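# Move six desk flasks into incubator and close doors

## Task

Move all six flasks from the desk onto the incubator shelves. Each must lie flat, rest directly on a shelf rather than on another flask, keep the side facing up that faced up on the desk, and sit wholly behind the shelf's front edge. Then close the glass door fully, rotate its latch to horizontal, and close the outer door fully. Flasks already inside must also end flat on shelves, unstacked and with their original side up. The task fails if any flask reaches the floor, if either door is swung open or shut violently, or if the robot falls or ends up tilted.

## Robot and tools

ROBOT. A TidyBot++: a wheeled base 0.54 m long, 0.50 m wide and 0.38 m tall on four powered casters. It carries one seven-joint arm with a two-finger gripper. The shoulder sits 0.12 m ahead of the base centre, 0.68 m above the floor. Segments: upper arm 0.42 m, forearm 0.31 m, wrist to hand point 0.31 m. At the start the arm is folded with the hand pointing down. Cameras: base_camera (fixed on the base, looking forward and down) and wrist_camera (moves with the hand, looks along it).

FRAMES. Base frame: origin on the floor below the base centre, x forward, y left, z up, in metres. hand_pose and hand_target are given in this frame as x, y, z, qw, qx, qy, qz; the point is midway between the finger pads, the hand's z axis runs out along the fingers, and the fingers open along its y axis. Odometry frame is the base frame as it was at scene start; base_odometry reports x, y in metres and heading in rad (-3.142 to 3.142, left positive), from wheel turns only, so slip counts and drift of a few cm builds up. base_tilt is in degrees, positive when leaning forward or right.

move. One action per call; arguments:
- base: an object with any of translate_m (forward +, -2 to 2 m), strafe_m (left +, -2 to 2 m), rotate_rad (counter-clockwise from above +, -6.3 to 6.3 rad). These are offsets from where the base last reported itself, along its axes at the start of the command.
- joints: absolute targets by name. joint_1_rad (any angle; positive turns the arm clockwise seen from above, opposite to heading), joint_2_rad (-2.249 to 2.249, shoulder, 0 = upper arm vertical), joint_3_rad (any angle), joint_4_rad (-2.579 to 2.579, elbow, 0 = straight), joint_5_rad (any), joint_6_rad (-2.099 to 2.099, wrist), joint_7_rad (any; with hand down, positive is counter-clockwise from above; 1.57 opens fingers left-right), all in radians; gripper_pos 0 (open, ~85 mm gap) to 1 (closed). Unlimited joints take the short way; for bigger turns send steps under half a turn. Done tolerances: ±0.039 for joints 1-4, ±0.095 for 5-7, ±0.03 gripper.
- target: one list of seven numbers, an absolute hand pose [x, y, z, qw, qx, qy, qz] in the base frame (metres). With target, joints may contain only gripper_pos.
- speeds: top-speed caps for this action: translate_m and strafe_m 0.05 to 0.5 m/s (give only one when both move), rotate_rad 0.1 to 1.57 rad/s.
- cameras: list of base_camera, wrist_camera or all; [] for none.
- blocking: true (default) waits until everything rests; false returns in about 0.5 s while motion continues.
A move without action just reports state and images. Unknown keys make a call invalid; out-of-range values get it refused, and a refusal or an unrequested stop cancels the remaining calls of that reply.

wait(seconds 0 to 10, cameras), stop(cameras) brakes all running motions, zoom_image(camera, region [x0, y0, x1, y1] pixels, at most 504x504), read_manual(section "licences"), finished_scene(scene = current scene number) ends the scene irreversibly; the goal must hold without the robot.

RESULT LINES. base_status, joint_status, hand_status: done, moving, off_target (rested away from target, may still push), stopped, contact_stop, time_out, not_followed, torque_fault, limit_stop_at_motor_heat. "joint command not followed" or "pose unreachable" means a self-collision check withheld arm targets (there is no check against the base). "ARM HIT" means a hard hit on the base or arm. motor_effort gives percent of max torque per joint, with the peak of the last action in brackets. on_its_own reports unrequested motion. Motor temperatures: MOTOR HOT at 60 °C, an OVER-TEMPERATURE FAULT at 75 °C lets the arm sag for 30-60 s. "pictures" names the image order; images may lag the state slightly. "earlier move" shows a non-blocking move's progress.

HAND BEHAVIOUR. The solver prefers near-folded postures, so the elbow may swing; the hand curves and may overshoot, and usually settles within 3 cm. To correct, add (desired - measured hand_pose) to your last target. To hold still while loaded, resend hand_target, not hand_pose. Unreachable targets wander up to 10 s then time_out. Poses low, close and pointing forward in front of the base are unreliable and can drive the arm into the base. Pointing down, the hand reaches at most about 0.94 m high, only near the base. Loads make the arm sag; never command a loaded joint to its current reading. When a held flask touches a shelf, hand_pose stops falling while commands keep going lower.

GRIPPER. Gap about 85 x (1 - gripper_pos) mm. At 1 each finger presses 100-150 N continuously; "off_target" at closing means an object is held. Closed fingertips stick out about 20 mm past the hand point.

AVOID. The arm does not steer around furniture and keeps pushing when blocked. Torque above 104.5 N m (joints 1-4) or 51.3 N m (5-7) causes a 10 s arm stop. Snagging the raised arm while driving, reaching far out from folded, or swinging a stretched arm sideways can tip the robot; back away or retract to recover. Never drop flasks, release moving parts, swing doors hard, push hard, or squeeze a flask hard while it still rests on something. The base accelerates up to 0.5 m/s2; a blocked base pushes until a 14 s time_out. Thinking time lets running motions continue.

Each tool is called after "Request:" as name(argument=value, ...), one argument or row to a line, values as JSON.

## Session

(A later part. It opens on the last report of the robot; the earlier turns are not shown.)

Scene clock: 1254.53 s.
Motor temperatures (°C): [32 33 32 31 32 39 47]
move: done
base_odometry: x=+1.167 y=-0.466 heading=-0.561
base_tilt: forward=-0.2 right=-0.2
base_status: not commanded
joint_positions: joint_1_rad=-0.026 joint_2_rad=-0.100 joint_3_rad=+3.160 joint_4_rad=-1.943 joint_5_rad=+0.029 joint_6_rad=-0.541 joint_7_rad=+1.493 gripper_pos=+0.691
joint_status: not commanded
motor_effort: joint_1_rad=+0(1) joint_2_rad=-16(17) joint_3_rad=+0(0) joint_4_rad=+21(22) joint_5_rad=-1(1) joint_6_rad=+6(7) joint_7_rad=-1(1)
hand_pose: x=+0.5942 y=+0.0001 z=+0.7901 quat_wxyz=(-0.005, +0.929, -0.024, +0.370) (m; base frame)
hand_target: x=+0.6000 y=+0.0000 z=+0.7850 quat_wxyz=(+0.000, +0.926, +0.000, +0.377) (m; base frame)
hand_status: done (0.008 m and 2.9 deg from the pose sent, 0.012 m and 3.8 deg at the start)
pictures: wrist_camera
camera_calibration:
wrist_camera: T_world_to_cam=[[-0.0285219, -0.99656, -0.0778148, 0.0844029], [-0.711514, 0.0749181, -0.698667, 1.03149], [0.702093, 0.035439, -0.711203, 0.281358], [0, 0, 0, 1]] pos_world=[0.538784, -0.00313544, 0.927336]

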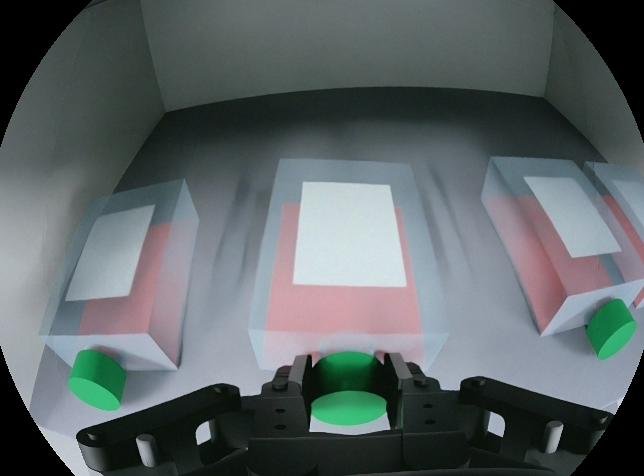

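Request:
move(
  target=[0.60, 0.0, 0.780, 0, 0.933, 0, 0.359],
  cameras=[],
)

Request:
move(
  joints={"gripper_pos": 0.3},
  cameras=[],
)

Request:
move(
  base={"translate_m":-0.12},
  speeds={"translate_m":0.15},
  target=[0.60, 0.0, 0.83, 0, 0.926, 0, 0.377],
  cameras=["wrist_camera"],
)

Scene clock: 1265.13 s.
Motor temperatures (°C): [32 32 32 31 32 39 47]
move: done
base_odometry: x=+1.167 y=-0.466 heading=-0.561
base_tilt: forward=+0.0 right=-0.3
base_status: not commanded
joint_positions: joint_1_rad=-0.026 joint_2_rad=-0.094 joint_3_rad=+3.160 joint_4_rad=-1.935 joint_5_rad=+0.029 joint_6_rad=-0.546 joint_7_rad=+1.493 gripper_pos=+0.691
joint_status: not commanded
motor_effort: joint_1_rad=+0(1) joint_2_rad=-15(16) joint_3_rad=+0(0) joint_4_rad=+20(21) joint_5_rad=-1(1) joint_6_rad=+5(7) joint_7_rad=+0(2)
hand_pose: x=+0.5959 y=+0.0001 z=+0.7901 quat_wxyz=(-0.005, +0.929, -0.024, +0.368) (m; base frame)
hand_target: x=+0.6000 y=+0.0000 z=+0.7800 quat_wxyz=(+0.000, +0.933, +0.000, +0.359) (m; base frame)
hand_status: done (0.011 m and 3.0 deg from the pose sent, 0.012 m and 3.1 deg at the start)
pictures: none
No camera images: "cameras" was empty.

Scene clock: 1265.97 s.
Motor temperatures (°C): [32 32 32 31 32 39 47]
move: done
base_odometry: x=+1.167 y=-0.466 heading=-0.561
base_tilt: forward=+0.0 right=-0.2
base_status: not commanded
joint_positions: joint_1_rad=-0.026 joint_2_rad=-0.087 joint_3_rad=+3.160 joint_4_rad=-1.935 joint_5_rad=+0.029 joint_6_rad=-0.546 joint_7_rad=+1.493 gripper_pos=+0.300
joint_status: all done
motor_effort: joint_1_rad=+0(1) joint_2_rad=-17(18) joint_3_rad=+0(0) joint_4_rad=+22(22) joint_5_rad=+0(1) joint_6_rad=+6(7) joint_7_rad=-1(1)
hand_pose: x=+0.5967 y=+0.0001 z=+0.7866 quat_wxyz=(-0.005, +0.931, -0.024, +0.365) (m; base frame)
hand_target: x=+0.6000 y=+0.0000 z=+0.7800 quat_wxyz=(+0.000, +0.933, +0.000, +0.359) (m; base frame)
hand_status: not commanded
pictures: none
No camera images: "cameras" was empty.

Scene clock: 1267.40 s.
Motor temperatures (°C): [32 32 32 31 32 39 47]
move: done
base_odometry: x=+1.066 y=-0.403 heading=-0.561
base_tilt: forward=+0.0 right=-0.2
base_status: done
joint_positions: joint_1_rad=-0.026 joint_2_rad=-0.104 joint_3_rad=+3.160 joint_4_rad=-1.852 joint_5_rad=+0.029 joint_6_rad=-0.611 joint_7_rad=+1.493 gripper_pos=+0.300
joint_status: not commanded
motor_effort: joint_1_rad=+0(1) joint_2_rad=-16(20) joint_3_rad=+0(1) joint_4_rad=+22(24) joint_5_rad=+0(1) joint_6_rad=+7(8) joint_7_rad=-1(1)
hand_pose: x=+0.6045 y=-0.0004 z=+0.8245 quat_wxyz=(-0.005, +0.924, -0.025, +0.382) (m; base frame)
hand_target: x=+0.6000 y=+0.0000 z=+0.8300 quat_wxyz=(+0.000, +0.926, +0.000, +0.377) (m; base frame)
hand_status: done (0.007 m and 3.0 deg from the pose sent, 0.043 m and 3.2 deg at the start)
pictures: wrist_camera
camera_calibration:
wrist_camera: T_world_to_cam=[[-0.0283896, -0.99654, -0.0781097, 0.087079], [-0.693525, 0.0759111, -0.716422, 1.06665], [0.719873, 0.0338321, -0.693281, 0.273074], [0, 0, 0, 1]] pos_world=[0.545642, -0.00343132, 0.960289]

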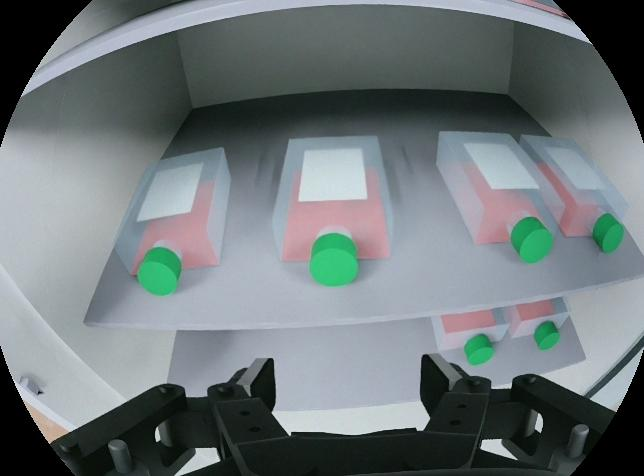

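Request:
move(
  base={"translate_m":-0.65},
  cameras=[],
)

Request:
move(
  base={"rotate_rad":1.541},
  target=[0.60, 0, 1.0, 0, 0.924, 0, 0.383],
  joints={"gripper_pos":0},
  cameras=[],
)

Request:
move(
  base={"translate_m":1.15, "strafe_m":0.80},
  cameras=["wrist_camera"],
)

Scene clock: 1279.37 s.
Motor temperatures (°C): [32 32 32 31 32 39 47]
move: done
base_odometry: x=+0.515 y=-0.056 heading=-0.563
base_tilt: forward=-0.1 right=-0.2
base_status: done
joint_positions: joint_1_rad=-0.026 joint_2_rad=-0.108 joint_3_rad=+3.160 joint_4_rad=-1.852 joint_5_rad=+0.029 joint_6_rad=-0.612 joint_7_rad=+1.493 gripper_pos=+0.300
joint_status: not commanded
motor_effort: joint_1_rad=+0(1) joint_2_rad=-16(23) joint_3_rad=+0(1) joint_4_rad=+22(23) joint_5_rad=+0(1) joint_6_rad=+7(8) joint_7_rad=+0(1)
hand_pose: x=+0.6037 y=-0.0005 z=+0.8261 quat_wxyz=(-0.005, +0.923, -0.025, +0.383) (m; base frame)
hand_target: x=+0.6000 y=+0.0000 z=+0.8300 quat_wxyz=(+0.000, +0.926, +0.000, +0.377) (m; base frame)
hand_status: not commanded
pictures: none
No camera images: "cameras" was empty.

Scene clock: 1281.63 s.
Motor temperatures (°C): [32 32 32 31 32 39 47]
move: done
base_odometry: x=+0.515 y=-0.056 heading=+0.976
base_tilt: forward=+0.0 right=-0.2
base_status: done
joint_positions: joint_1_rad=-0.023 joint_2_rad=-0.086 joint_3_rad=+3.157 joint_4_rad=-1.281 joint_5_rad=+0.025 joint_6_rad=-1.128 joint_7_rad=+1.493 gripper_pos=+0.000
joint_status: all done
motor_effort: joint_1_rad=+0(2) joint_2_rad=-18(20) joint_3_rad=+0(3) joint_4_rad=+22(23) joint_5_rad=+0(1) joint_6_rad=+7(8) joint_7_rad=+0(1)
hand_pose: x=+0.6027 y=-0.0023 z=+1.0041 quat_wxyz=(-0.005, +0.917, -0.032, +0.398) (m; base frame)
hand_target: x=+0.6000 y=+0.0000 z=+1.0000 quat_wxyz=(+0.000, +0.924, +0.000, +0.383) (m; base frame)
hand_status: done (0.005 m and 4.2 deg from the pose sent, 0.174 m and 2.9 deg at the start)
pictures: none
No camera images: "cameras" was empty.

Scene clock: 1285.87 s.
Motor temperatures (°C): [32 32 32 31 32 39 47]
move: done
base_odometry: x=+0.496 y=+1.344 heading=+0.978
base_tilt: forward=-0.2 right=-0.3
base_status: done
joint_positions: joint_1_rad=-0.023 joint_2_rad=-0.080 joint_3_rad=+3.159 joint_4_rad=-1.279 joint_5_rad=+0.024 joint_6_rad=-1.132 joint_7_rad=+1.493 gripper_pos=+0.000
joint_status: not commanded
motor_effort: joint_1_rad=+0(2) joint_2_rad=-17(20) joint_3_rad=+0(2) joint_4_rad=+22(23) joint_5_rad=+0(1) joint_6_rad=+7(8) joint_7_rad=+0(1)
hand_pose: x=+0.6040 y=-0.0034 z=+1.0009 quat_wxyz=(-0.005, +0.918, -0.033, +0.394) (m; base frame)
hand_target: x=+0.6000 y=+0.0000 z=+1.0000 quat_wxyz=(+0.000, +0.924, +0.000, +0.383) (m; base frame)
hand_status: not commanded
pictures: wrist_camera
camera_calibration:
wrist_camera: T_world_to_cam=[[-0.0417005, -0.995534, -0.0846904, 0.112523], [-0.672519, 0.0906549, -0.734506, 1.19835], [0.738904, 0.0263266, -0.673297, 0.364294], [0, 0, 0, 1]] pos_world=[0.541431, -0.006207, 1.13501]

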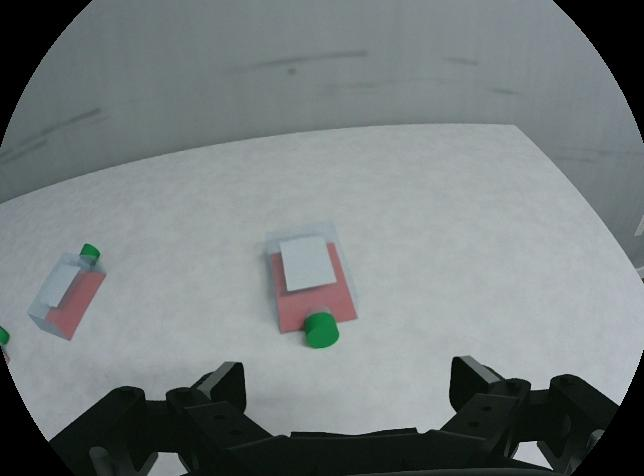

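Request:
move(
  target=[0.712, 0.005, 0.905, -0.0339, 0.9222, 0.0833, 0.3755],
  cameras=["wrist_camera"],
)

Scene clock: 1295.10 s.
Motor temperatures (°C): [32 32 32 31 32 39 47]
move: done
base_odometry: x=+0.496 y=+1.344 heading=+0.978
base_tilt: forward=+0.0 right=-0.3
base_status: not commanded
joint_positions: joint_1_rad=+0.081 joint_2_rad=+0.167 joint_3_rad=+3.142 joint_4_rad=-1.313 joint_5_rad=-0.194 joint_6_rad=-0.982 joint_7_rad=+1.823 gripper_pos=+0.000
joint_status: not commanded
motor_effort: joint_1_rad=+0(1) joint_2_rad=-28(32) joint_3_rad=+0(1) joint_4_rad=+22(24) joint_5_rad=-2(2) joint_6_rad=+6(8) joint_7_rad=-1(1)
hand_pose: x=+0.6997 y=+0.0038 z=+0.8880 quat_wxyz=(-0.037, +0.937, +0.056, +0.343) (m; base frame)
hand_target: x=+0.7120 y=+0.0050 z=+0.9050 quat_wxyz=(-0.034, +0.922, +0.083, +0.376) (m; base frame)
hand_status: done (0.021 m and 5.2 deg from the pose sent, 0.145 m and 13.9 deg at the start)
pictures: wrist_camera
camera_calibration:
wrist_camera: T_world_to_cam=[[0.139914, -0.986688, -0.0828901, -0.0145623], [-0.750662, -0.0511085, -0.658707, 1.16708], [0.645702, 0.154385, -0.74782, 0.348273], [0, 0, 0, 1]] pos_world=[0.653241, -0.00848877, 1.028]

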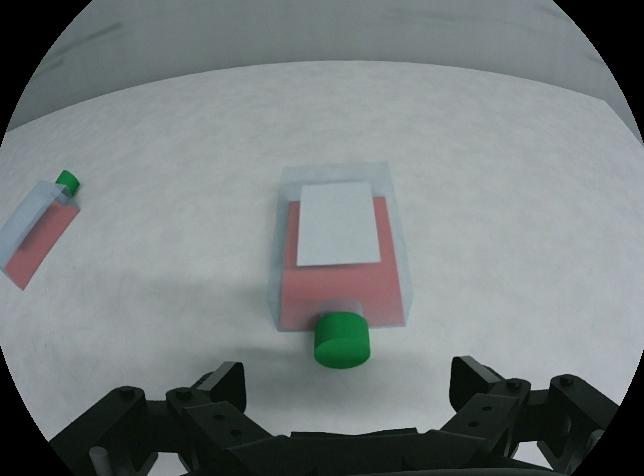

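Request:
move(
  target=[0.753, 0.012, 0.862, -0.0339, 0.9222, 0.0833, 0.3755],
  cameras=[],
)

Request:
move(
  target=[0.759, 0.012, 0.848, -0.0339, 0.9222, 0.0833, 0.3755],
  cameras=["wrist_camera"],
)

Scene clock: 1304.57 s.
Motor temperatures (°C): [32 32 32 31 32 39 47]
move: done
base_odometry: x=+0.496 y=+1.344 heading=+0.978
base_tilt: forward=-0.1 right=-0.3
base_status: not commanded
joint_positions: joint_1_rad=+0.092 joint_2_rad=+0.254 joint_3_rad=+3.088 joint_4_rad=-1.324 joint_5_rad=-0.196 joint_6_rad=-0.864 joint_7_rad=+1.825 gripper_pos=+0.000
joint_status: not commanded
motor_effort: joint_1_rad=+0(1) joint_2_rad=-31(33) joint_3_rad=-1(1) joint_4_rad=+22(23) joint_5_rad=-2(2) joint_6_rad=+6(7) joint_7_rad=+0(1)
hand_pose: x=+0.7402 y=+0.0201 z=+0.8546 quat_wxyz=(-0.047, +0.933, +0.064, +0.352) (m; base frame)
hand_target: x=+0.7530 y=+0.0120 z=+0.8620 quat_wxyz=(-0.034, +0.922, +0.083, +0.376) (m; base frame)
hand_status: done (0.017 m and 4.0 deg from the pose sent, 0.060 m and 5.2 deg at the start)
pictures: none
No camera images: "cameras" was empty.

Scene clock: 1305.23 s.
Motor temperatures (°C): [32 32 32 31 32 39 47]
move: done
base_odometry: x=+0.496 y=+1.344 heading=+0.978
base_tilt: forward=+0.0 right=-0.2
base_status: not commanded
joint_positions: joint_1_rad=+0.099 joint_2_rad=+0.261 joint_3_rad=+3.077 joint_4_rad=-1.344 joint_5_rad=-0.196 joint_6_rad=-0.821 joint_7_rad=+1.825 gripper_pos=+0.000
joint_status: not commanded
motor_effort: joint_1_rad=+0(1) joint_2_rad=-31(32) joint_3_rad=-1(1) joint_4_rad=+22(23) joint_5_rad=-2(2) joint_6_rad=+6(7) joint_7_rad=-1(1)
hand_pose: x=+0.7465 y=+0.0203 z=+0.8483 quat_wxyz=(-0.047, +0.930, +0.061, +0.359) (m; base frame)
hand_target: x=+0.7590 y=+0.0120 z=+0.8480 quat_wxyz=(-0.034, +0.922, +0.083, +0.376) (m; base frame)
hand_status: done (0.015 m and 3.6 deg from the pose sent, 0.021 m and 4.0 deg at the start)
pictures: wrist_camera
camera_calibration:
wrist_camera: T_world_to_cam=[[0.158418, -0.982916, -0.0937018, -0.0128601], [-0.726873, -0.0518679, -0.68481, 1.18127], [0.668251, 0.176596, -0.722672, 0.247203], [0, 0, 0, 1]] pos_world=[0.695477, 0.00497469, 0.986387]

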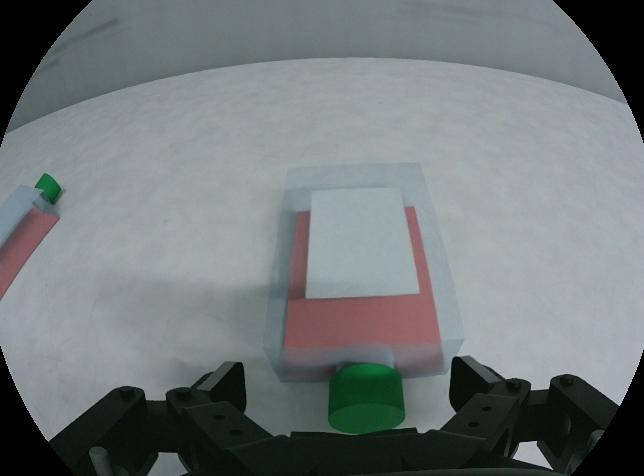

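Request:
move(
  target=[0.760, 0.003, 0.842, -0.0339, 0.9222, 0.0833, 0.3755],
  cameras=[],
)

Request:
move(
  joints={"gripper_pos":0.85},
  cameras=["wrist_camera"],
)

Scene clock: 1310.90 s.
Motor temperatures (°C): [32 32 32 31 32 39 47]
move: done
base_odometry: x=+0.496 y=+1.344 heading=+0.978
base_tilt: forward=+0.0 right=-0.2
base_status: not commanded
joint_positions: joint_1_rad=+0.127 joint_2_rad=+0.263 joint_3_rad=+3.067 joint_4_rad=-1.355 joint_5_rad=-0.203 joint_6_rad=-0.811 joint_7_rad=+1.852 gripper_pos=+0.000
joint_status: not commanded
motor_effort: joint_1_rad=+0(2) joint_2_rad=-31(31) joint_3_rad=-1(2) joint_4_rad=+22(23) joint_5_rad=-2(2) joint_6_rad=+7(7) joint_7_rad=-1(2)
hand_pose: x=+0.7467 y=+0.0091 z=+0.8444 quat_wxyz=(-0.043, +0.930, +0.062, +0.360) (m; base frame)
hand_target: x=+0.7600 y=+0.0030 z=+0.8420 quat_wxyz=(-0.034, +0.922, +0.083, +0.376) (m; base frame)
hand_status: done (0.015 m and 3.3 deg from the pose sent, 0.023 m and 3.6 deg at the start)
pictures: none
No camera images: "cameras" was empty.

Scene clock: 1311.93 s.
Motor temperatures (°C): [32 32 32 31 32 39 47]
move: off_target
base_odometry: x=+0.496 y=+1.344 heading=+0.978
base_tilt: forward=+0.0 right=-0.2
base_status: not commanded
joint_positions: joint_1_rad=+0.127 joint_2_rad=+0.263 joint_3_rad=+3.067 joint_4_rad=-1.355 joint_5_rad=-0.203 joint_6_rad=-0.808 joint_7_rad=+1.852 gripper_pos=+0.691
joint_status: gripper_pos off_target (ended at +0.691, target +0.850)
motor_effort: joint_1_rad=+0(1) joint_2_rad=-29(32) joint_3_rad=+0(1) joint_4_rad=+21(23) joint_5_rad=-1(2) joint_6_rad=+6(7) joint_7_rad=-1(1)
hand_pose: x=+0.7474 y=+0.0090 z=+0.8447 quat_wxyz=(-0.042, +0.930, +0.062, +0.361) (m; base frame)
hand_target: x=+0.7600 y=+0.0030 z=+0.8420 quat_wxyz=(-0.034, +0.922, +0.083, +0.376) (m; base frame)
hand_status: not commanded
pictures: wrist_camera
camera_calibration:
wrist_camera: T_world_to_cam=[[0.15677, -0.983969, -0.0850127, -0.0305613], [-0.724245, -0.0560119, -0.687264, 1.17901], [0.671485, 0.169313, -0.721416, 0.242626], [0, 0, 0, 1]] pos_world=[0.695761, -0.0051127, 0.982726]

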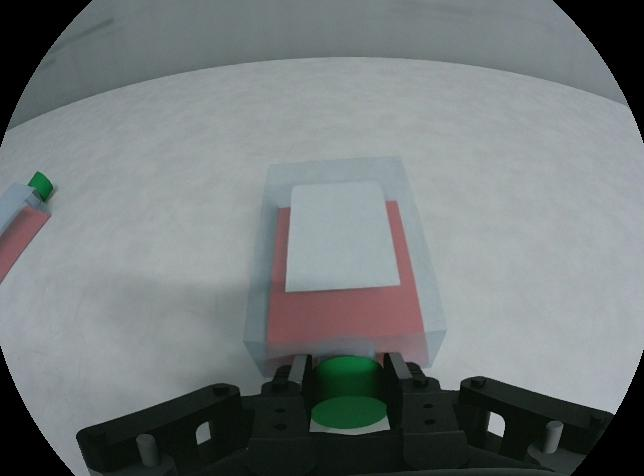

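Request:
move(
  target=[0.74,0.009,0.94,0,0.926,0,0.377],
)

Scene clock: 1345.60 s.
Motor temperatures (°C): [32 33 32 30 32 39 47]
move: done
base_odometry: x=+0.496 y=+1.344 heading=+0.978
base_tilt: forward=+0.0 right=-0.2
base_status: not commanded
joint_positions: joint_1_rad=-0.022 joint_2_rad=+0.256 joint_3_rad=+3.160 joint_4_rad=-1.132 joint_5_rad=-0.036 joint_6_rad=-0.988 joint_7_rad=+1.643 gripper_pos=+0.691
joint_status: not commanded
motor_effort: joint_1_rad=+0(1) joint_2_rad=-32(35) joint_3_rad=+0(1) joint_4_rad=+23(25) joint_5_rad=-1(2) joint_6_rad=+8(8) joint_7_rad=+0(1)
hand_pose: x=+0.7504 y=+0.0146 z=+0.9213 quat_wxyz=(-0.003, +0.927, +0.033, +0.373) (m; base frame)
hand_target: x=+0.7400 y=+0.0090 z=+0.9400 quat_wxyz=(+0.000, +0.926, +0.000, +0.377) (m; base frame)
hand_status: done (0.022 m and 3.8 deg from the pose sent, 0.096 m and 8.8 deg at the start)
pictures: base_camera, wrist_camera
camera_calibration:
wrist_camera: T_world_to_cam=[[0.0752472, -0.996654, -0.0319142, -0.00654423], [-0.708448, -0.0309099, -0.705086, 1.23833], [0.70174, 0.0756653, -0.708404, 0.261624], [0, 0, 0, 1]] pos_world=[0.69419, 0.0119584, 1.05825]

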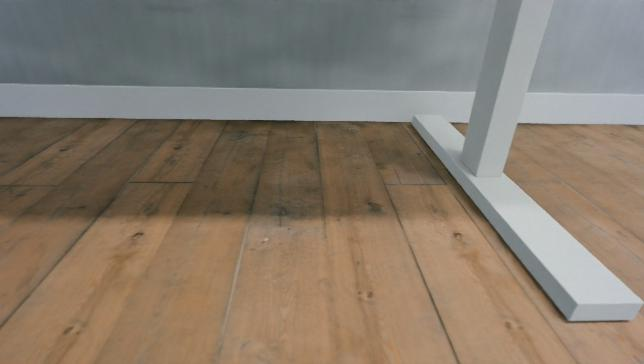

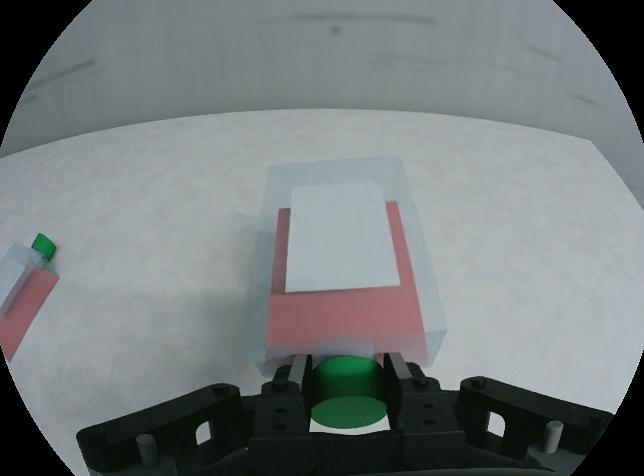

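Request:
move(
  base={"translate_m":-0.55},
  speeds={"translate_m":0.35},
  target=[0.60,0,0.95,0,0.926,0,0.377],
  cameras=[],
)

Request:
move(
  base={"rotate_rad":-1.553},
  speeds={"rotate_rad":1.0},
  cameras=[],
)

Request:
move(
  cameras=["base_camera"],
)

Scene clock: 1355.00 s.
Motor temperatures (°C): [32 33 32 30 32 39 47]
move: done
base_odometry: x=+0.188 y=+0.888 heading=+0.977
base_tilt: forward=+0.0 right=-0.3
base_status: done
joint_positions: joint_1_rad=-0.023 joint_2_rad=-0.093 joint_3_rad=+3.162 joint_4_rad=-1.436 joint_5_rad=-0.032 joint_6_rad=-0.998 joint_7_rad=+1.642 gripper_pos=+0.691
joint_status: not commanded
motor_effort: joint_1_rad=+0(3) joint_2_rad=-19(36) joint_3_rad=+0(2) joint_4_rad=+23(24) joint_5_rad=-1(1) joint_6_rad=+7(9) joint_7_rad=-1(1)
hand_pose: x=+0.6098 y=+0.0105 z=+0.9548 quat_wxyz=(-0.003, +0.920, +0.031, +0.390) (m; base frame)
hand_target: x=+0.6000 y=+0.0000 z=+0.9500 quat_wxyz=(+0.000, +0.926, +0.000, +0.377) (m; base frame)
hand_status: done (0.015 m and 3.9 deg from the pose sent, 0.154 m and 3.8 deg at the start)
pictures: none
No camera images: "cameras" was empty.

Scene clock: 1357.50 s.
Motor temperatures (°C): [32 33 32 30 32 39 47]
move: done
base_odometry: x=+0.188 y=+0.888 heading=-0.574
base_tilt: forward=+0.1 right=-0.2
base_status: done
joint_positions: joint_1_rad=-0.023 joint_2_rad=-0.093 joint_3_rad=+3.162 joint_4_rad=-1.437 joint_5_rad=-0.028 joint_6_rad=-0.998 joint_7_rad=+1.642 gripper_pos=+0.691
joint_status: not commanded
motor_effort: joint_1_rad=+1(3) joint_2_rad=-18(21) joint_3_rad=+0(4) joint_4_rad=+23(24) joint_5_rad=-1(2) joint_6_rad=+8(8) joint_7_rad=+0(1)
hand_pose: x=+0.6098 y=+0.0097 z=+0.9546 quat_wxyz=(-0.002, +0.921, +0.031, +0.389) (m; base frame)
hand_target: x=+0.6000 y=+0.0000 z=+0.9500 quat_wxyz=(+0.000, +0.926, +0.000, +0.377) (m; base frame)
hand_status: not commanded
pictures: none
No camera images: "cameras" was empty.

Scene clock: 1357.50 s.
Motor temperatures (°C): [32 33 32 30 32 39 47]
base_odometry: x=+0.188 y=+0.888 heading=-0.574
base_tilt: forward=+0.1 right=-0.2
base_status: done
joint_positions: joint_1_rad=-0.023 joint_2_rad=-0.093 joint_3_rad=+3.162 joint_4_rad=-1.437 joint_5_rad=-0.028 joint_6_rad=-0.998 joint_7_rad=+1.642 gripper_pos=+0.691
joint_status: not commanded
motor_effort: joint_1_rad=+1(3) joint_2_rad=-18(21) joint_3_rad=+0(4) joint_4_rad=+23(24) joint_5_rad=-1(2) joint_6_rad=+8(8) joint_7_rad=+0(1)
hand_pose: x=+0.6098 y=+0.0097 z=+0.9546 quat_wxyz=(-0.002, +0.921, +0.031, +0.389) (m; base frame)
hand_target: x=+0.6000 y=+0.0000 z=+0.9500 quat_wxyz=(+0.000, +0.926, +0.000, +0.377) (m; base frame)
hand_status: not commanded
pictures: base_camera

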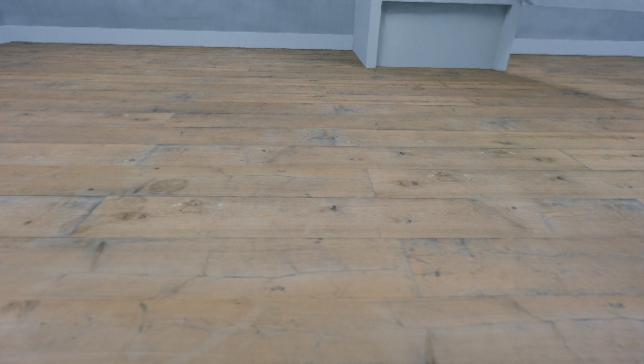

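Request:
move(
  base={"translate_m":1.07,"strafe_m":-0.507,"rotate_rad":0.01},
  speeds={"translate_m":0.4},
  target=[0.60,0,1.01,0,0.926,0,0.377],
)

Scene clock: 1370.93 s.
Motor temperatures (°C): [32 33 32 30 32 38 47]
move: done
base_odometry: x=+0.812 y=-0.118 heading=-0.565
base_tilt: forward=-0.1 right=-0.2
base_status: done
joint_positions: joint_1_rad=-0.023 joint_2_rad=-0.055 joint_3_rad=+3.160 joint_4_rad=-1.219 joint_5_rad=-0.028 joint_6_rad=-1.190 joint_7_rad=+1.642 gripper_pos=+0.691
joint_status: not commanded
motor_effort: joint_1_rad=+0(3) joint_2_rad=-18(22) joint_3_rad=+0(3) joint_4_rad=+22(24) joint_5_rad=-1(2) joint_6_rad=+8(9) joint_7_rad=+0(1)
hand_pose: x=+0.6054 y=+0.0110 z=+1.0066 quat_wxyz=(-0.001, +0.923, +0.035, +0.384) (m; base frame)
hand_target: x=+0.6000 y=+0.0000 z=+1.0099 quat_wxyz=(+0.000, +0.926, +0.000, +0.377) (m; base frame)
hand_status: done (0.013 m and 4.1 deg from the pose sent, 0.057 m and 3.9 deg at the start)
pictures: base_camera, wrist_camera
camera_calibration:
wrist_camera: T_world_to_cam=[[0.0791468, -0.996518, -0.0262227, -0.0046454], [-0.69225, -0.0360145, -0.720759, 1.20168], [0.717305, 0.0751984, -0.69269, 0.398795], [0, 0, 0, 1]] pos_world=[0.546172, 0.00865986, 1.14224]

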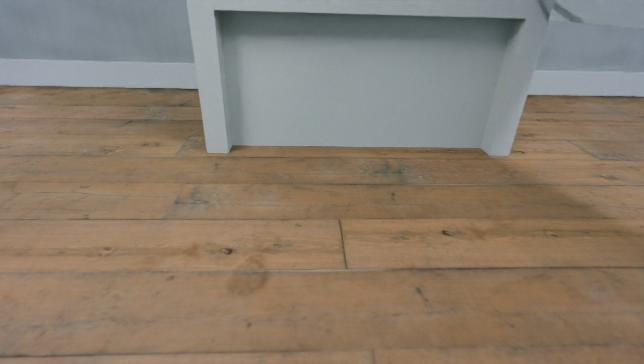

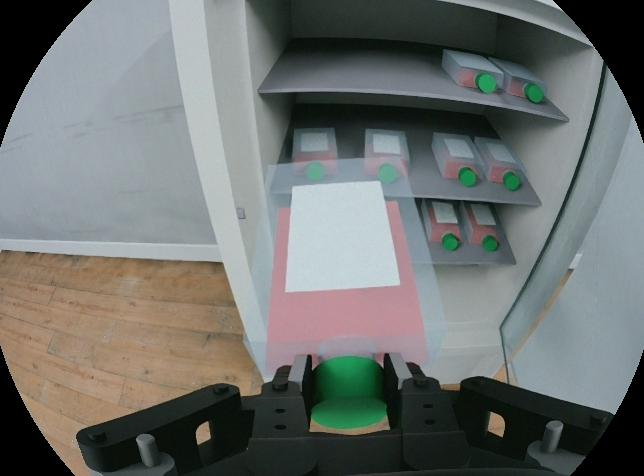

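Request:
zoom_image(
  camera="base_camera",
  region=[180, 110, 260, 170],
)

Request:
zoom_image(
  camera="base_camera",
  region=[460, 110, 540, 170],
)

Request:
zoom_image(
  camera="wrist_camera",
  region=[200, 0, 600, 280],
)

Scaled by 6.300.

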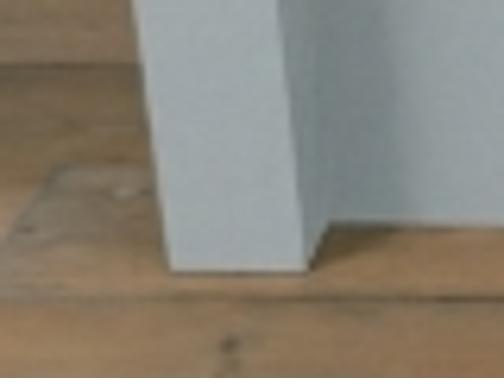

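Scaled by 6.300.

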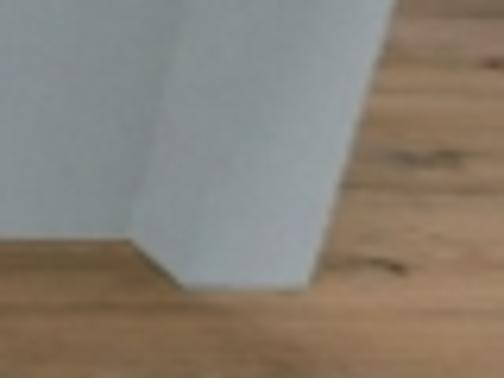

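Scaled by 1.260.

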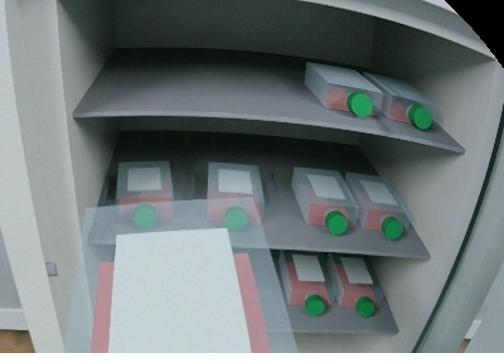

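Request:
move(
  base={"translate_m":0.15,"strafe_m":0.038,"rotate_rad":0.018},
  speeds={"translate_m":0.2},
  target=[0.60,0,1.01,0,0.926,0,0.377],
)

Scene clock: 1404.67 s.
Motor temperatures (°C): [32 32 32 31 32 38 47]
move: done
base_odometry: x=+0.959 y=-0.167 heading=-0.547
base_tilt: forward=-0.1 right=-0.2
base_status: done
joint_positions: joint_1_rad=-0.022 joint_2_rad=-0.050 joint_3_rad=+3.163 joint_4_rad=-1.219 joint_5_rad=-0.027 joint_6_rad=-1.193 joint_7_rad=+1.642 gripper_pos=+0.691
joint_status: not commanded
motor_effort: joint_1_rad=-1(2) joint_2_rad=-19(22) joint_3_rad=+0(3) joint_4_rad=+22(23) joint_5_rad=-1(2) joint_6_rad=+8(8) joint_7_rad=-1(1)
hand_pose: x=+0.6063 y=+0.0094 z=+1.0041 quat_wxyz=(+0.000, +0.924, +0.034, +0.381) (m; base frame)
hand_target: x=+0.6000 y=+0.0000 z=+1.0100 quat_wxyz=(+0.000, +0.926, +0.000, +0.377) (m; base frame)
hand_status: done (0.013 m and 3.9 deg from the pose sent, 0.013 m and 4.1 deg at the start)
pictures: base_camera, wrist_camera
camera_calibration:
wrist_camera: T_world_to_cam=[[0.0759203, -0.996783, -0.0257051, -0.00495187], [-0.697118, -0.0346289, -0.71612, 1.19874], [0.712925, 0.0722875, -0.697504, 0.404071], [0, 0, 0, 1]] pos_world=[0.547967, 0.00736585, 1.14015]

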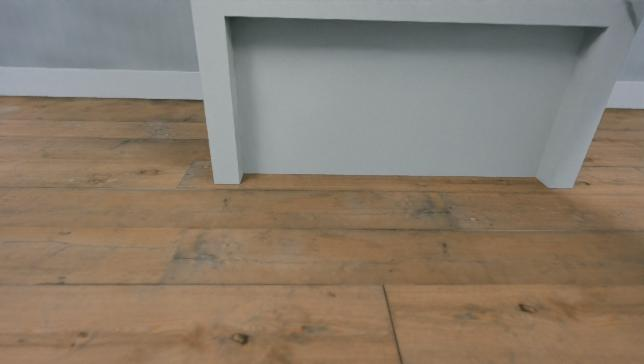

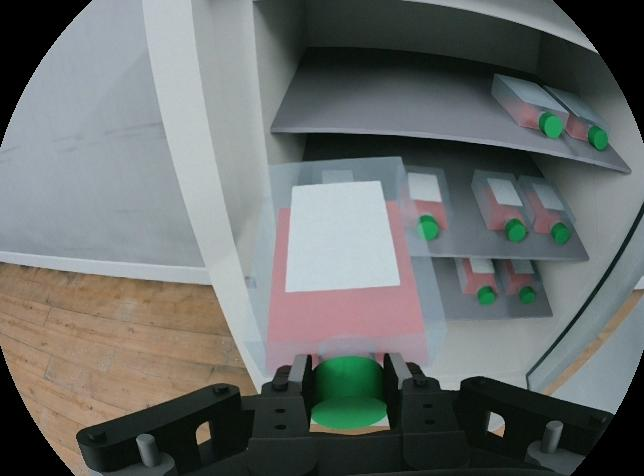

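Request:
move(
  target=[0.60,0,0.655,0,0.926,0,0.377],
)

Scene clock: 1443.03 s.
Motor temperatures (°C): [32 32 32 31 32 38 47]
move: done
base_odometry: x=+0.959 y=-0.167 heading=-0.547
base_tilt: forward=-0.1 right=-0.2
base_status: not commanded
joint_positions: joint_1_rad=+0.009 joint_2_rad=+0.083 joint_3_rad=+3.126 joint_4_rad=-2.253 joint_5_rad=-0.027 joint_6_rad=-0.071 joint_7_rad=+1.642 gripper_pos=+0.691
joint_status: not commanded
motor_effort: joint_1_rad=+0(1) joint_2_rad=-20(25) joint_3_rad=+0(0) joint_4_rad=+18(23) joint_5_rad=-1(1) joint_6_rad=+7(8) joint_7_rad=-1(1)
hand_pose: x=+0.5889 y=+0.0053 z=+0.6523 quat_wxyz=(+0.005, +0.933, +0.024, +0.359) (m; base frame)
hand_target: x=+0.6000 y=+0.0000 z=+0.6550 quat_wxyz=(+0.000, +0.926, +0.000, +0.377) (m; base frame)
hand_status: done (0.013 m and 3.6 deg from the pose sent, 0.349 m and 3.9 deg at the start)
pictures: base_camera, wrist_camera
camera_calibration:
wrist_camera: T_world_to_cam=[[0.0527906, -0.998325, -0.0236507, -0.00444652], [-0.730428, -0.0224528, -0.682621, 0.932297], [0.680947, 0.053311, -0.73039, 0.211733], [0, 0, 0, 1]] pos_world=[0.537031, 0.00520594, 0.790948]

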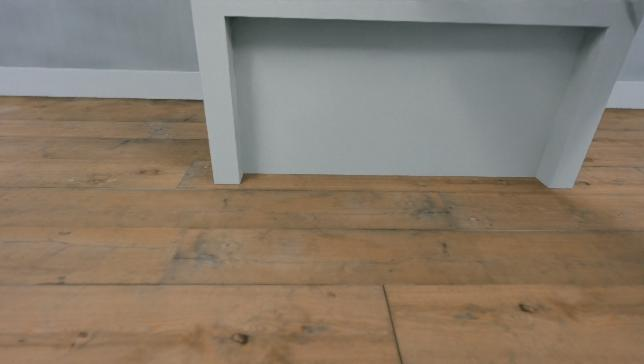

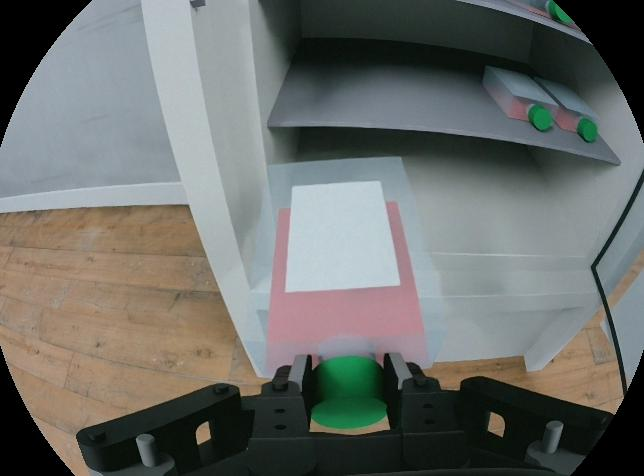

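Request:
move(
  base={"translate_m":0.35,"strafe_m":0.008},
  speeds={"translate_m":0.15},
)

Scene clock: 1453.17 s.
Motor temperatures (°C): [32 32 32 30 32 38 47]
move: done
base_odometry: x=+1.262 y=-0.342 heading=-0.547
base_tilt: forward=+0.0 right=-0.2
base_status: done
joint_positions: joint_1_rad=+0.011 joint_2_rad=+0.093 joint_3_rad=+3.124 joint_4_rad=-2.258 joint_5_rad=-0.027 joint_6_rad=-0.064 joint_7_rad=+1.642 gripper_pos=+0.691
joint_status: not commanded
motor_effort: joint_1_rad=-1(2) joint_2_rad=-22(22) joint_3_rad=+0(2) joint_4_rad=+18(20) joint_5_rad=+0(1) joint_6_rad=+7(8) joint_7_rad=-1(1)
hand_pose: x=+0.5878 y=+0.0051 z=+0.6467 quat_wxyz=(+0.005, +0.935, +0.024, +0.355) (m; base frame)
hand_target: x=+0.6000 y=+0.0000 z=+0.6550 quat_wxyz=(+0.000, +0.926, +0.000, +0.377) (m; base frame)
hand_status: not commanded
pictures: base_camera, wrist_camera
camera_calibration:
wrist_camera: T_world_to_cam=[[0.0520199, -0.998353, -0.0242012, -0.00392222], [-0.736092, -0.0219549, -0.676525, 0.927008], [0.674879, 0.0530071, -0.736022, 0.215632], [0, 0, 0, 1]] pos_world=[0.537042, 0.00500659, 0.785759]

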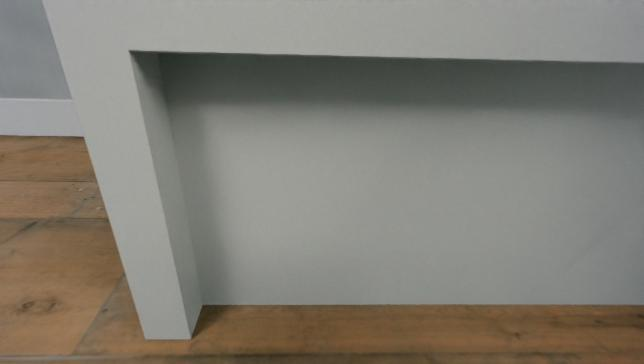

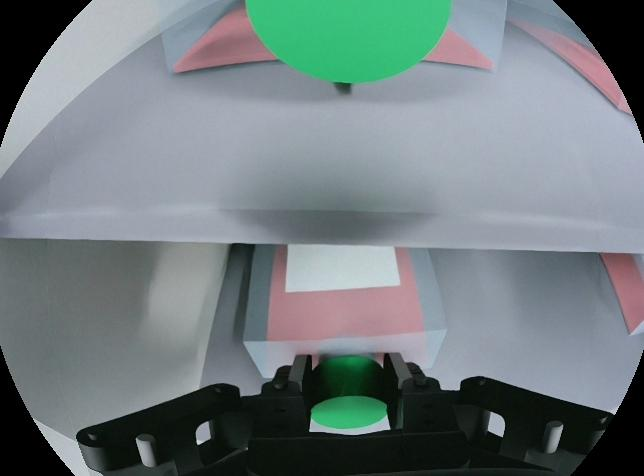

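Request:
move(
  target=[0.60,0,0.633,0,0.926,0,0.377],
  cameras=[],
)

Request:
move(
  target=[0.60,0,0.622,0,0.926,0,0.377],
  cameras=["wrist_camera"],
)

Request:
move(
  target=[0.60,0,0.612,0,0.926,0,0.377],
  cameras=["wrist_camera"],
)

Scene clock: 1460.33 s.
Motor temperatures (°C): [32 32 32 30 32 38 47]
move: done
base_odometry: x=+1.262 y=-0.342 heading=-0.547
base_tilt: forward=+0.0 right=-0.2
base_status: not commanded
joint_positions: joint_1_rad=+0.011 joint_2_rad=+0.141 joint_3_rad=+3.124 joint_4_rad=-2.296 joint_5_rad=-0.020 joint_6_rad=+0.028 joint_7_rad=+1.639 gripper_pos=+0.691
joint_status: not commanded
motor_effort: joint_1_rad=+0(1) joint_2_rad=-21(23) joint_3_rad=+0(0) joint_4_rad=+17(18) joint_5_rad=+0(1) joint_6_rad=+7(8) joint_7_rad=-1(1)
hand_pose: x=+0.5895 y=+0.0043 z=+0.6272 quat_wxyz=(+0.007, +0.933, +0.025, +0.358) (m; base frame)
hand_target: x=+0.6000 y=+0.0000 z=+0.6330 quat_wxyz=(+0.000, +0.926, +0.000, +0.377) (m; base frame)
hand_status: done (0.013 m and 3.8 deg from the pose sent, 0.019 m and 3.9 deg at the start)
pictures: none
No camera images: "cameras" was empty.

Scene clock: 1461.03 s.
Motor temperatures (°C): [32 32 32 30 32 38 47]
move: done
base_odometry: x=+1.262 y=-0.342 heading=-0.547
base_tilt: forward=+0.0 right=-0.2
base_status: not commanded
joint_positions: joint_1_rad=+0.011 joint_2_rad=+0.166 joint_3_rad=+3.125 joint_4_rad=-2.314 joint_5_rad=-0.020 joint_6_rad=+0.076 joint_7_rad=+1.639 gripper_pos=+0.691
joint_status: not commanded
motor_effort: joint_1_rad=-1(1) joint_2_rad=-22(24) joint_3_rad=+0(0) joint_4_rad=+17(17) joint_5_rad=-1(1) joint_6_rad=+7(8) joint_7_rad=-1(1)
hand_pose: x=+0.5909 y=+0.0037 z=+0.6185 quat_wxyz=(+0.007, +0.932, +0.025, +0.360) (m; base frame)
hand_target: x=+0.6000 y=+0.0000 z=+0.6220 quat_wxyz=(+0.000, +0.926, +0.000, +0.377) (m; base frame)
hand_status: done (0.010 m and 3.6 deg from the pose sent, 0.012 m and 3.8 deg at the start)
pictures: wrist_camera
camera_calibration:
wrist_camera: T_world_to_cam=[[0.0518708, -0.998456, -0.0198968, -0.00866751], [-0.72811, -0.0241749, -0.685034, 0.910679], [0.683495, 0.0500203, -0.728239, 0.182889], [0, 0, 0, 1]] pos_world=[0.53852, 0.00421333, 0.75686]

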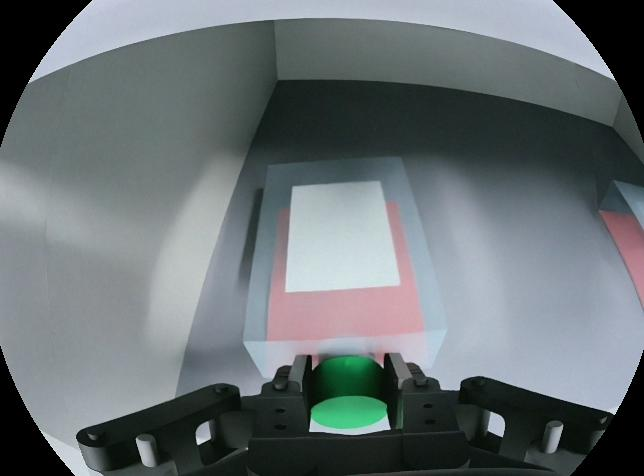

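Scene clock: 1461.67 s.
Motor temperatures (°C): [32 32 32 30 32 38 47]
move: done
base_odometry: x=+1.262 y=-0.342 heading=-0.547
base_tilt: forward=-0.1 right=-0.2
base_status: not commanded
joint_positions: joint_1_rad=+0.011 joint_2_rad=+0.181 joint_3_rad=+3.125 joint_4_rad=-2.325 joint_5_rad=-0.020 joint_6_rad=+0.123 joint_7_rad=+1.639 gripper_pos=+0.691
joint_status: not commanded
motor_effort: joint_1_rad=+0(0) joint_2_rad=-21(22) joint_3_rad=+0(0) joint_4_rad=+15(17) joint_5_rad=-1(1) joint_6_rad=+6(8) joint_7_rad=+0(1)
hand_pose: x=+0.5952 y=+0.0034 z=+0.6168 quat_wxyz=(+0.008, +0.929, +0.024, +0.370) (m; base frame)
hand_target: x=+0.6000 y=+0.0000 z=+0.6120 quat_wxyz=(+0.000, +0.926, +0.000, +0.377) (m; base frame)
hand_status: done (0.008 m and 3.0 deg from the pose sent, 0.012 m and 3.6 deg at the start)
pictures: wrist_camera
camera_calibration:
wrist_camera: T_world_to_cam=[[0.0514328, -0.998507, -0.0183762, -0.0100019], [-0.713769, -0.0238839, -0.699974, 0.913247], [0.69849, 0.049118, -0.713932, 0.161033], [0, 0, 0, 1]] pos_world=[0.539882, 0.00391533, 0.754032]

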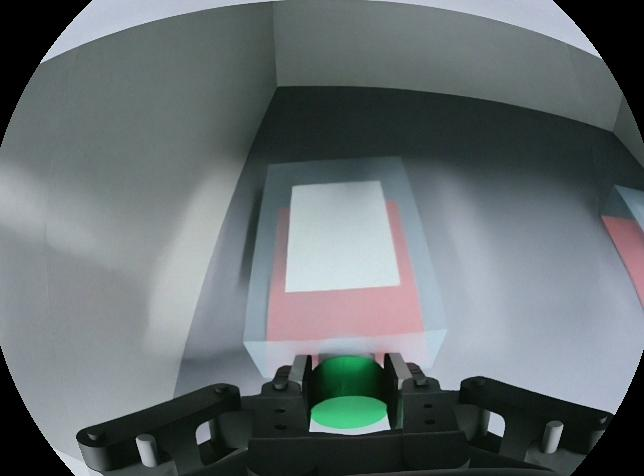

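Request:
move(
  joints={"gripper_pos":0.3},
  cameras=[],
)

Request:
move(
  base={"translate_m":-0.12},
  speeds={"translate_m":0.15},
)

Scene clock: 1467.23 s.
Motor temperatures (°C): [32 32 32 30 32 38 47]
move: done
base_odometry: x=+1.262 y=-0.342 heading=-0.547
base_tilt: forward=+0.0 right=-0.3
base_status: not commanded
joint_positions: joint_1_rad=+0.011 joint_2_rad=+0.185 joint_3_rad=+3.125 joint_4_rad=-2.325 joint_5_rad=-0.020 joint_6_rad=+0.123 joint_7_rad=+1.639 gripper_pos=+0.300
joint_status: all done
motor_effort: joint_1_rad=+0(1) joint_2_rad=-21(22) joint_3_rad=+0(0) joint_4_rad=+16(16) joint_5_rad=+0(1) joint_6_rad=+6(7) joint_7_rad=+0(1)
hand_pose: x=+0.5949 y=+0.0034 z=+0.6148 quat_wxyz=(+0.008, +0.929, +0.024, +0.368) (m; base frame)
hand_target: x=+0.6000 y=+0.0000 z=+0.6120 quat_wxyz=(+0.000, +0.926, +0.000, +0.377) (m; base frame)
hand_status: not commanded
pictures: none
No camera images: "cameras" was empty.

Scene clock: 1468.67 s.
Motor temperatures (°C): [32 32 32 30 32 38 47]
move: done
base_odometry: x=+1.160 y=-0.279 heading=-0.547
base_tilt: forward=-0.1 right=-0.2
base_status: done
joint_positions: joint_1_rad=+0.011 joint_2_rad=+0.192 joint_3_rad=+3.128 joint_4_rad=-2.332 joint_5_rad=-0.020 joint_6_rad=+0.124 joint_7_rad=+1.639 gripper_pos=+0.300
joint_status: not commanded
motor_effort: joint_1_rad=+0(2) joint_2_rad=-23(24) joint_3_rad=+0(1) joint_4_rad=+15(17) joint_5_rad=+0(1) joint_6_rad=+7(8) joint_7_rad=+0(1)
hand_pose: x=+0.5913 y=+0.0022 z=+0.6088 quat_wxyz=(+0.008, +0.932, +0.023, +0.362) (m; base frame)
hand_target: x=+0.6000 y=+0.0000 z=+0.6120 quat_wxyz=(+0.000, +0.926, +0.000, +0.377) (m; base frame)
hand_status: not commanded
pictures: base_camera, wrist_camera
camera_calibration:
wrist_camera: T_world_to_cam=[[0.0487865, -0.998632, -0.0188391, -0.00917732], [-0.725951, -0.0224978, -0.687378, 0.904432], [0.686014, 0.047211, -0.726055, 0.172915], [0, 0, 0, 1]] pos_world=[0.538399, 0.00301951, 0.74706]

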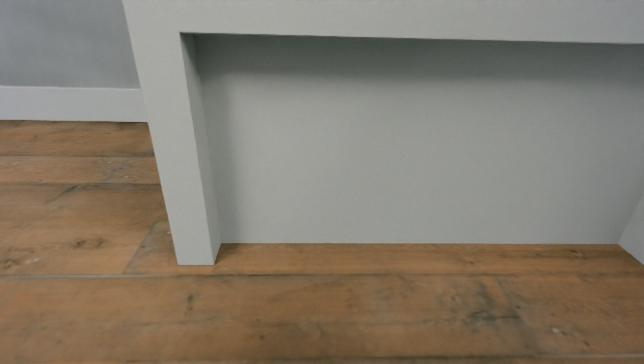

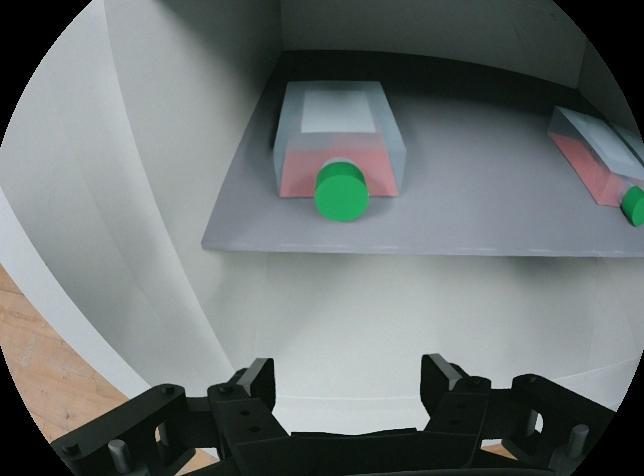

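Request:
move(
  base={"translate_m":-0.55},
  speeds={"translate_m":0.4},
  target=[0.60,0,1.01,0,0.924,0,0.383],
  joints={"gripper_pos":0},
  cameras=[],
)

Request:
move(
  base={"rotate_rad":1.545},
  speeds={"rotate_rad":1.2},
)

Scene clock: 1485.53 s.
Motor temperatures (°C): [32 32 32 30 32 38 47]
move: done
base_odometry: x=+0.690 y=+0.007 heading=-0.548
base_tilt: forward=-0.1 right=-0.2
base_status: done
joint_positions: joint_1_rad=+0.003 joint_2_rad=-0.056 joint_3_rad=+3.151 joint_4_rad=-1.235 joint_5_rad=-0.020 joint_6_rad=-1.161 joint_7_rad=+1.639 gripper_pos=+0.000
joint_status: all done
motor_effort: joint_1_rad=+0(2) joint_2_rad=-19(27) joint_3_rad=+0(1) joint_4_rad=+22(22) joint_5_rad=-1(1) joint_6_rad=+7(8) joint_7_rad=+0(1)
hand_pose: x=+0.6097 y=+0.0009 z=+1.0058 quat_wxyz=(+0.005, +0.920, +0.026, +0.391) (m; base frame)
hand_target: x=+0.6000 y=+0.0000 z=+1.0100 quat_wxyz=(+0.000, +0.924, +0.000, +0.383) (m; base frame)
hand_status: done (0.011 m and 3.2 deg from the pose sent, 0.401 m and 3.8 deg at the start)
pictures: none
No camera images: "cameras" was empty.

Scene clock: 1487.90 s.
Motor temperatures (°C): [32 32 32 30 32 38 47]
move: done
base_odometry: x=+0.690 y=+0.007 heading=+0.996
base_tilt: forward=+0.0 right=-0.3
base_status: done
joint_positions: joint_1_rad=-0.008 joint_2_rad=-0.056 joint_3_rad=+3.161 joint_4_rad=-1.235 joint_5_rad=-0.020 joint_6_rad=-1.163 joint_7_rad=+1.639 gripper_pos=+0.000
joint_status: not commanded
motor_effort: joint_1_rad=+0(3) joint_2_rad=-18(21) joint_3_rad=+0(3) joint_4_rad=+22(22) joint_5_rad=-1(2) joint_6_rad=+8(8) joint_7_rad=+0(1)
hand_pose: x=+0.6093 y=+0.0011 z=+1.0054 quat_wxyz=(+0.005, +0.921, +0.026, +0.390) (m; base frame)
hand_target: x=+0.6000 y=+0.0000 z=+1.0100 quat_wxyz=(+0.000, +0.924, +0.000, +0.383) (m; base frame)
hand_status: not commanded
pictures: base_camera, wrist_camera
camera_calibration:
wrist_camera: T_world_to_cam=[[0.0585618, -0.998079, -0.0202048, -0.00827628], [-0.683439, -0.0253313, -0.729568, 1.20667], [0.727655, 0.0565335, -0.68361, 0.380431], [0, 0, 0, 1]] pos_world=[0.548347, 0.000799007, 1.14025]

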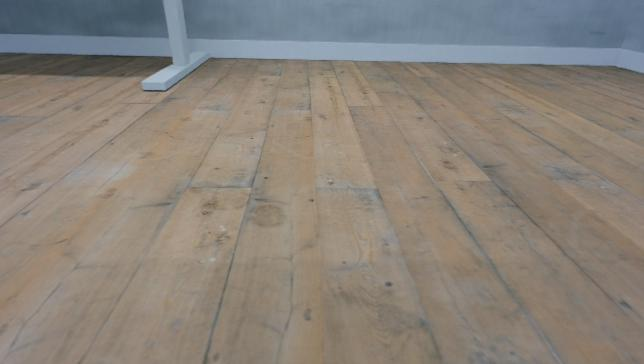

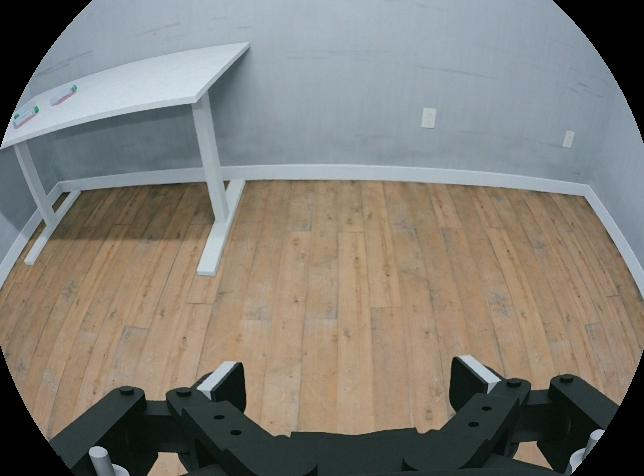

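Request:
move(
  base={"translate_m":0.66,"strafe_m":1.588,"rotate_rad":0.016},
  speeds={"translate_m":0.5},
)

Scene clock: 1502.77 s.
Motor temperatures (°C): [32 32 32 30 32 38 47]
move: done
base_odometry: x=-0.284 y=+1.425 heading=+1.013
base_tilt: forward=-0.1 right=-0.2
base_status: done
joint_positions: joint_1_rad=-0.010 joint_2_rad=-0.057 joint_3_rad=+3.165 joint_4_rad=-1.235 joint_5_rad=-0.019 joint_6_rad=-1.164 joint_7_rad=+1.639 gripper_pos=+0.000
joint_status: not commanded
motor_effort: joint_1_rad=-1(4) joint_2_rad=-17(21) joint_3_rad=+0(4) joint_4_rad=+21(23) joint_5_rad=-1(3) joint_6_rad=+7(8) joint_7_rad=+0(2)
hand_pose: x=+0.6090 y=-0.0004 z=+1.0052 quat_wxyz=(+0.006, +0.921, +0.025, +0.389) (m; base frame)
hand_target: x=+0.6000 y=+0.0000 z=+1.0100 quat_wxyz=(+0.000, +0.924, +0.000, +0.383) (m; base frame)
hand_status: not commanded
pictures: base_camera, wrist_camera
camera_calibration:
wrist_camera: T_world_to_cam=[[0.0558269, -0.998253, -0.0193444, -0.00903959], [-0.684331, -0.0241486, -0.728771, 1.206], [0.727031, 0.053923, -0.684484, 0.381931], [0, 0, 0, 1]] pos_world=[0.548135, -0.00049532, 1.14015]

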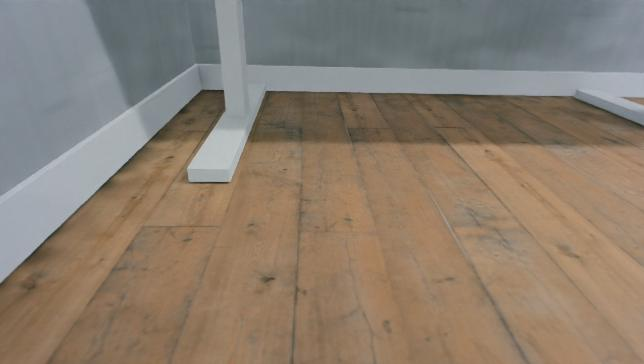

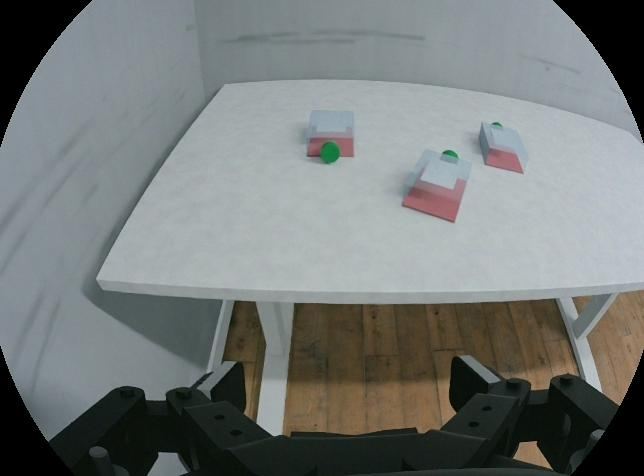

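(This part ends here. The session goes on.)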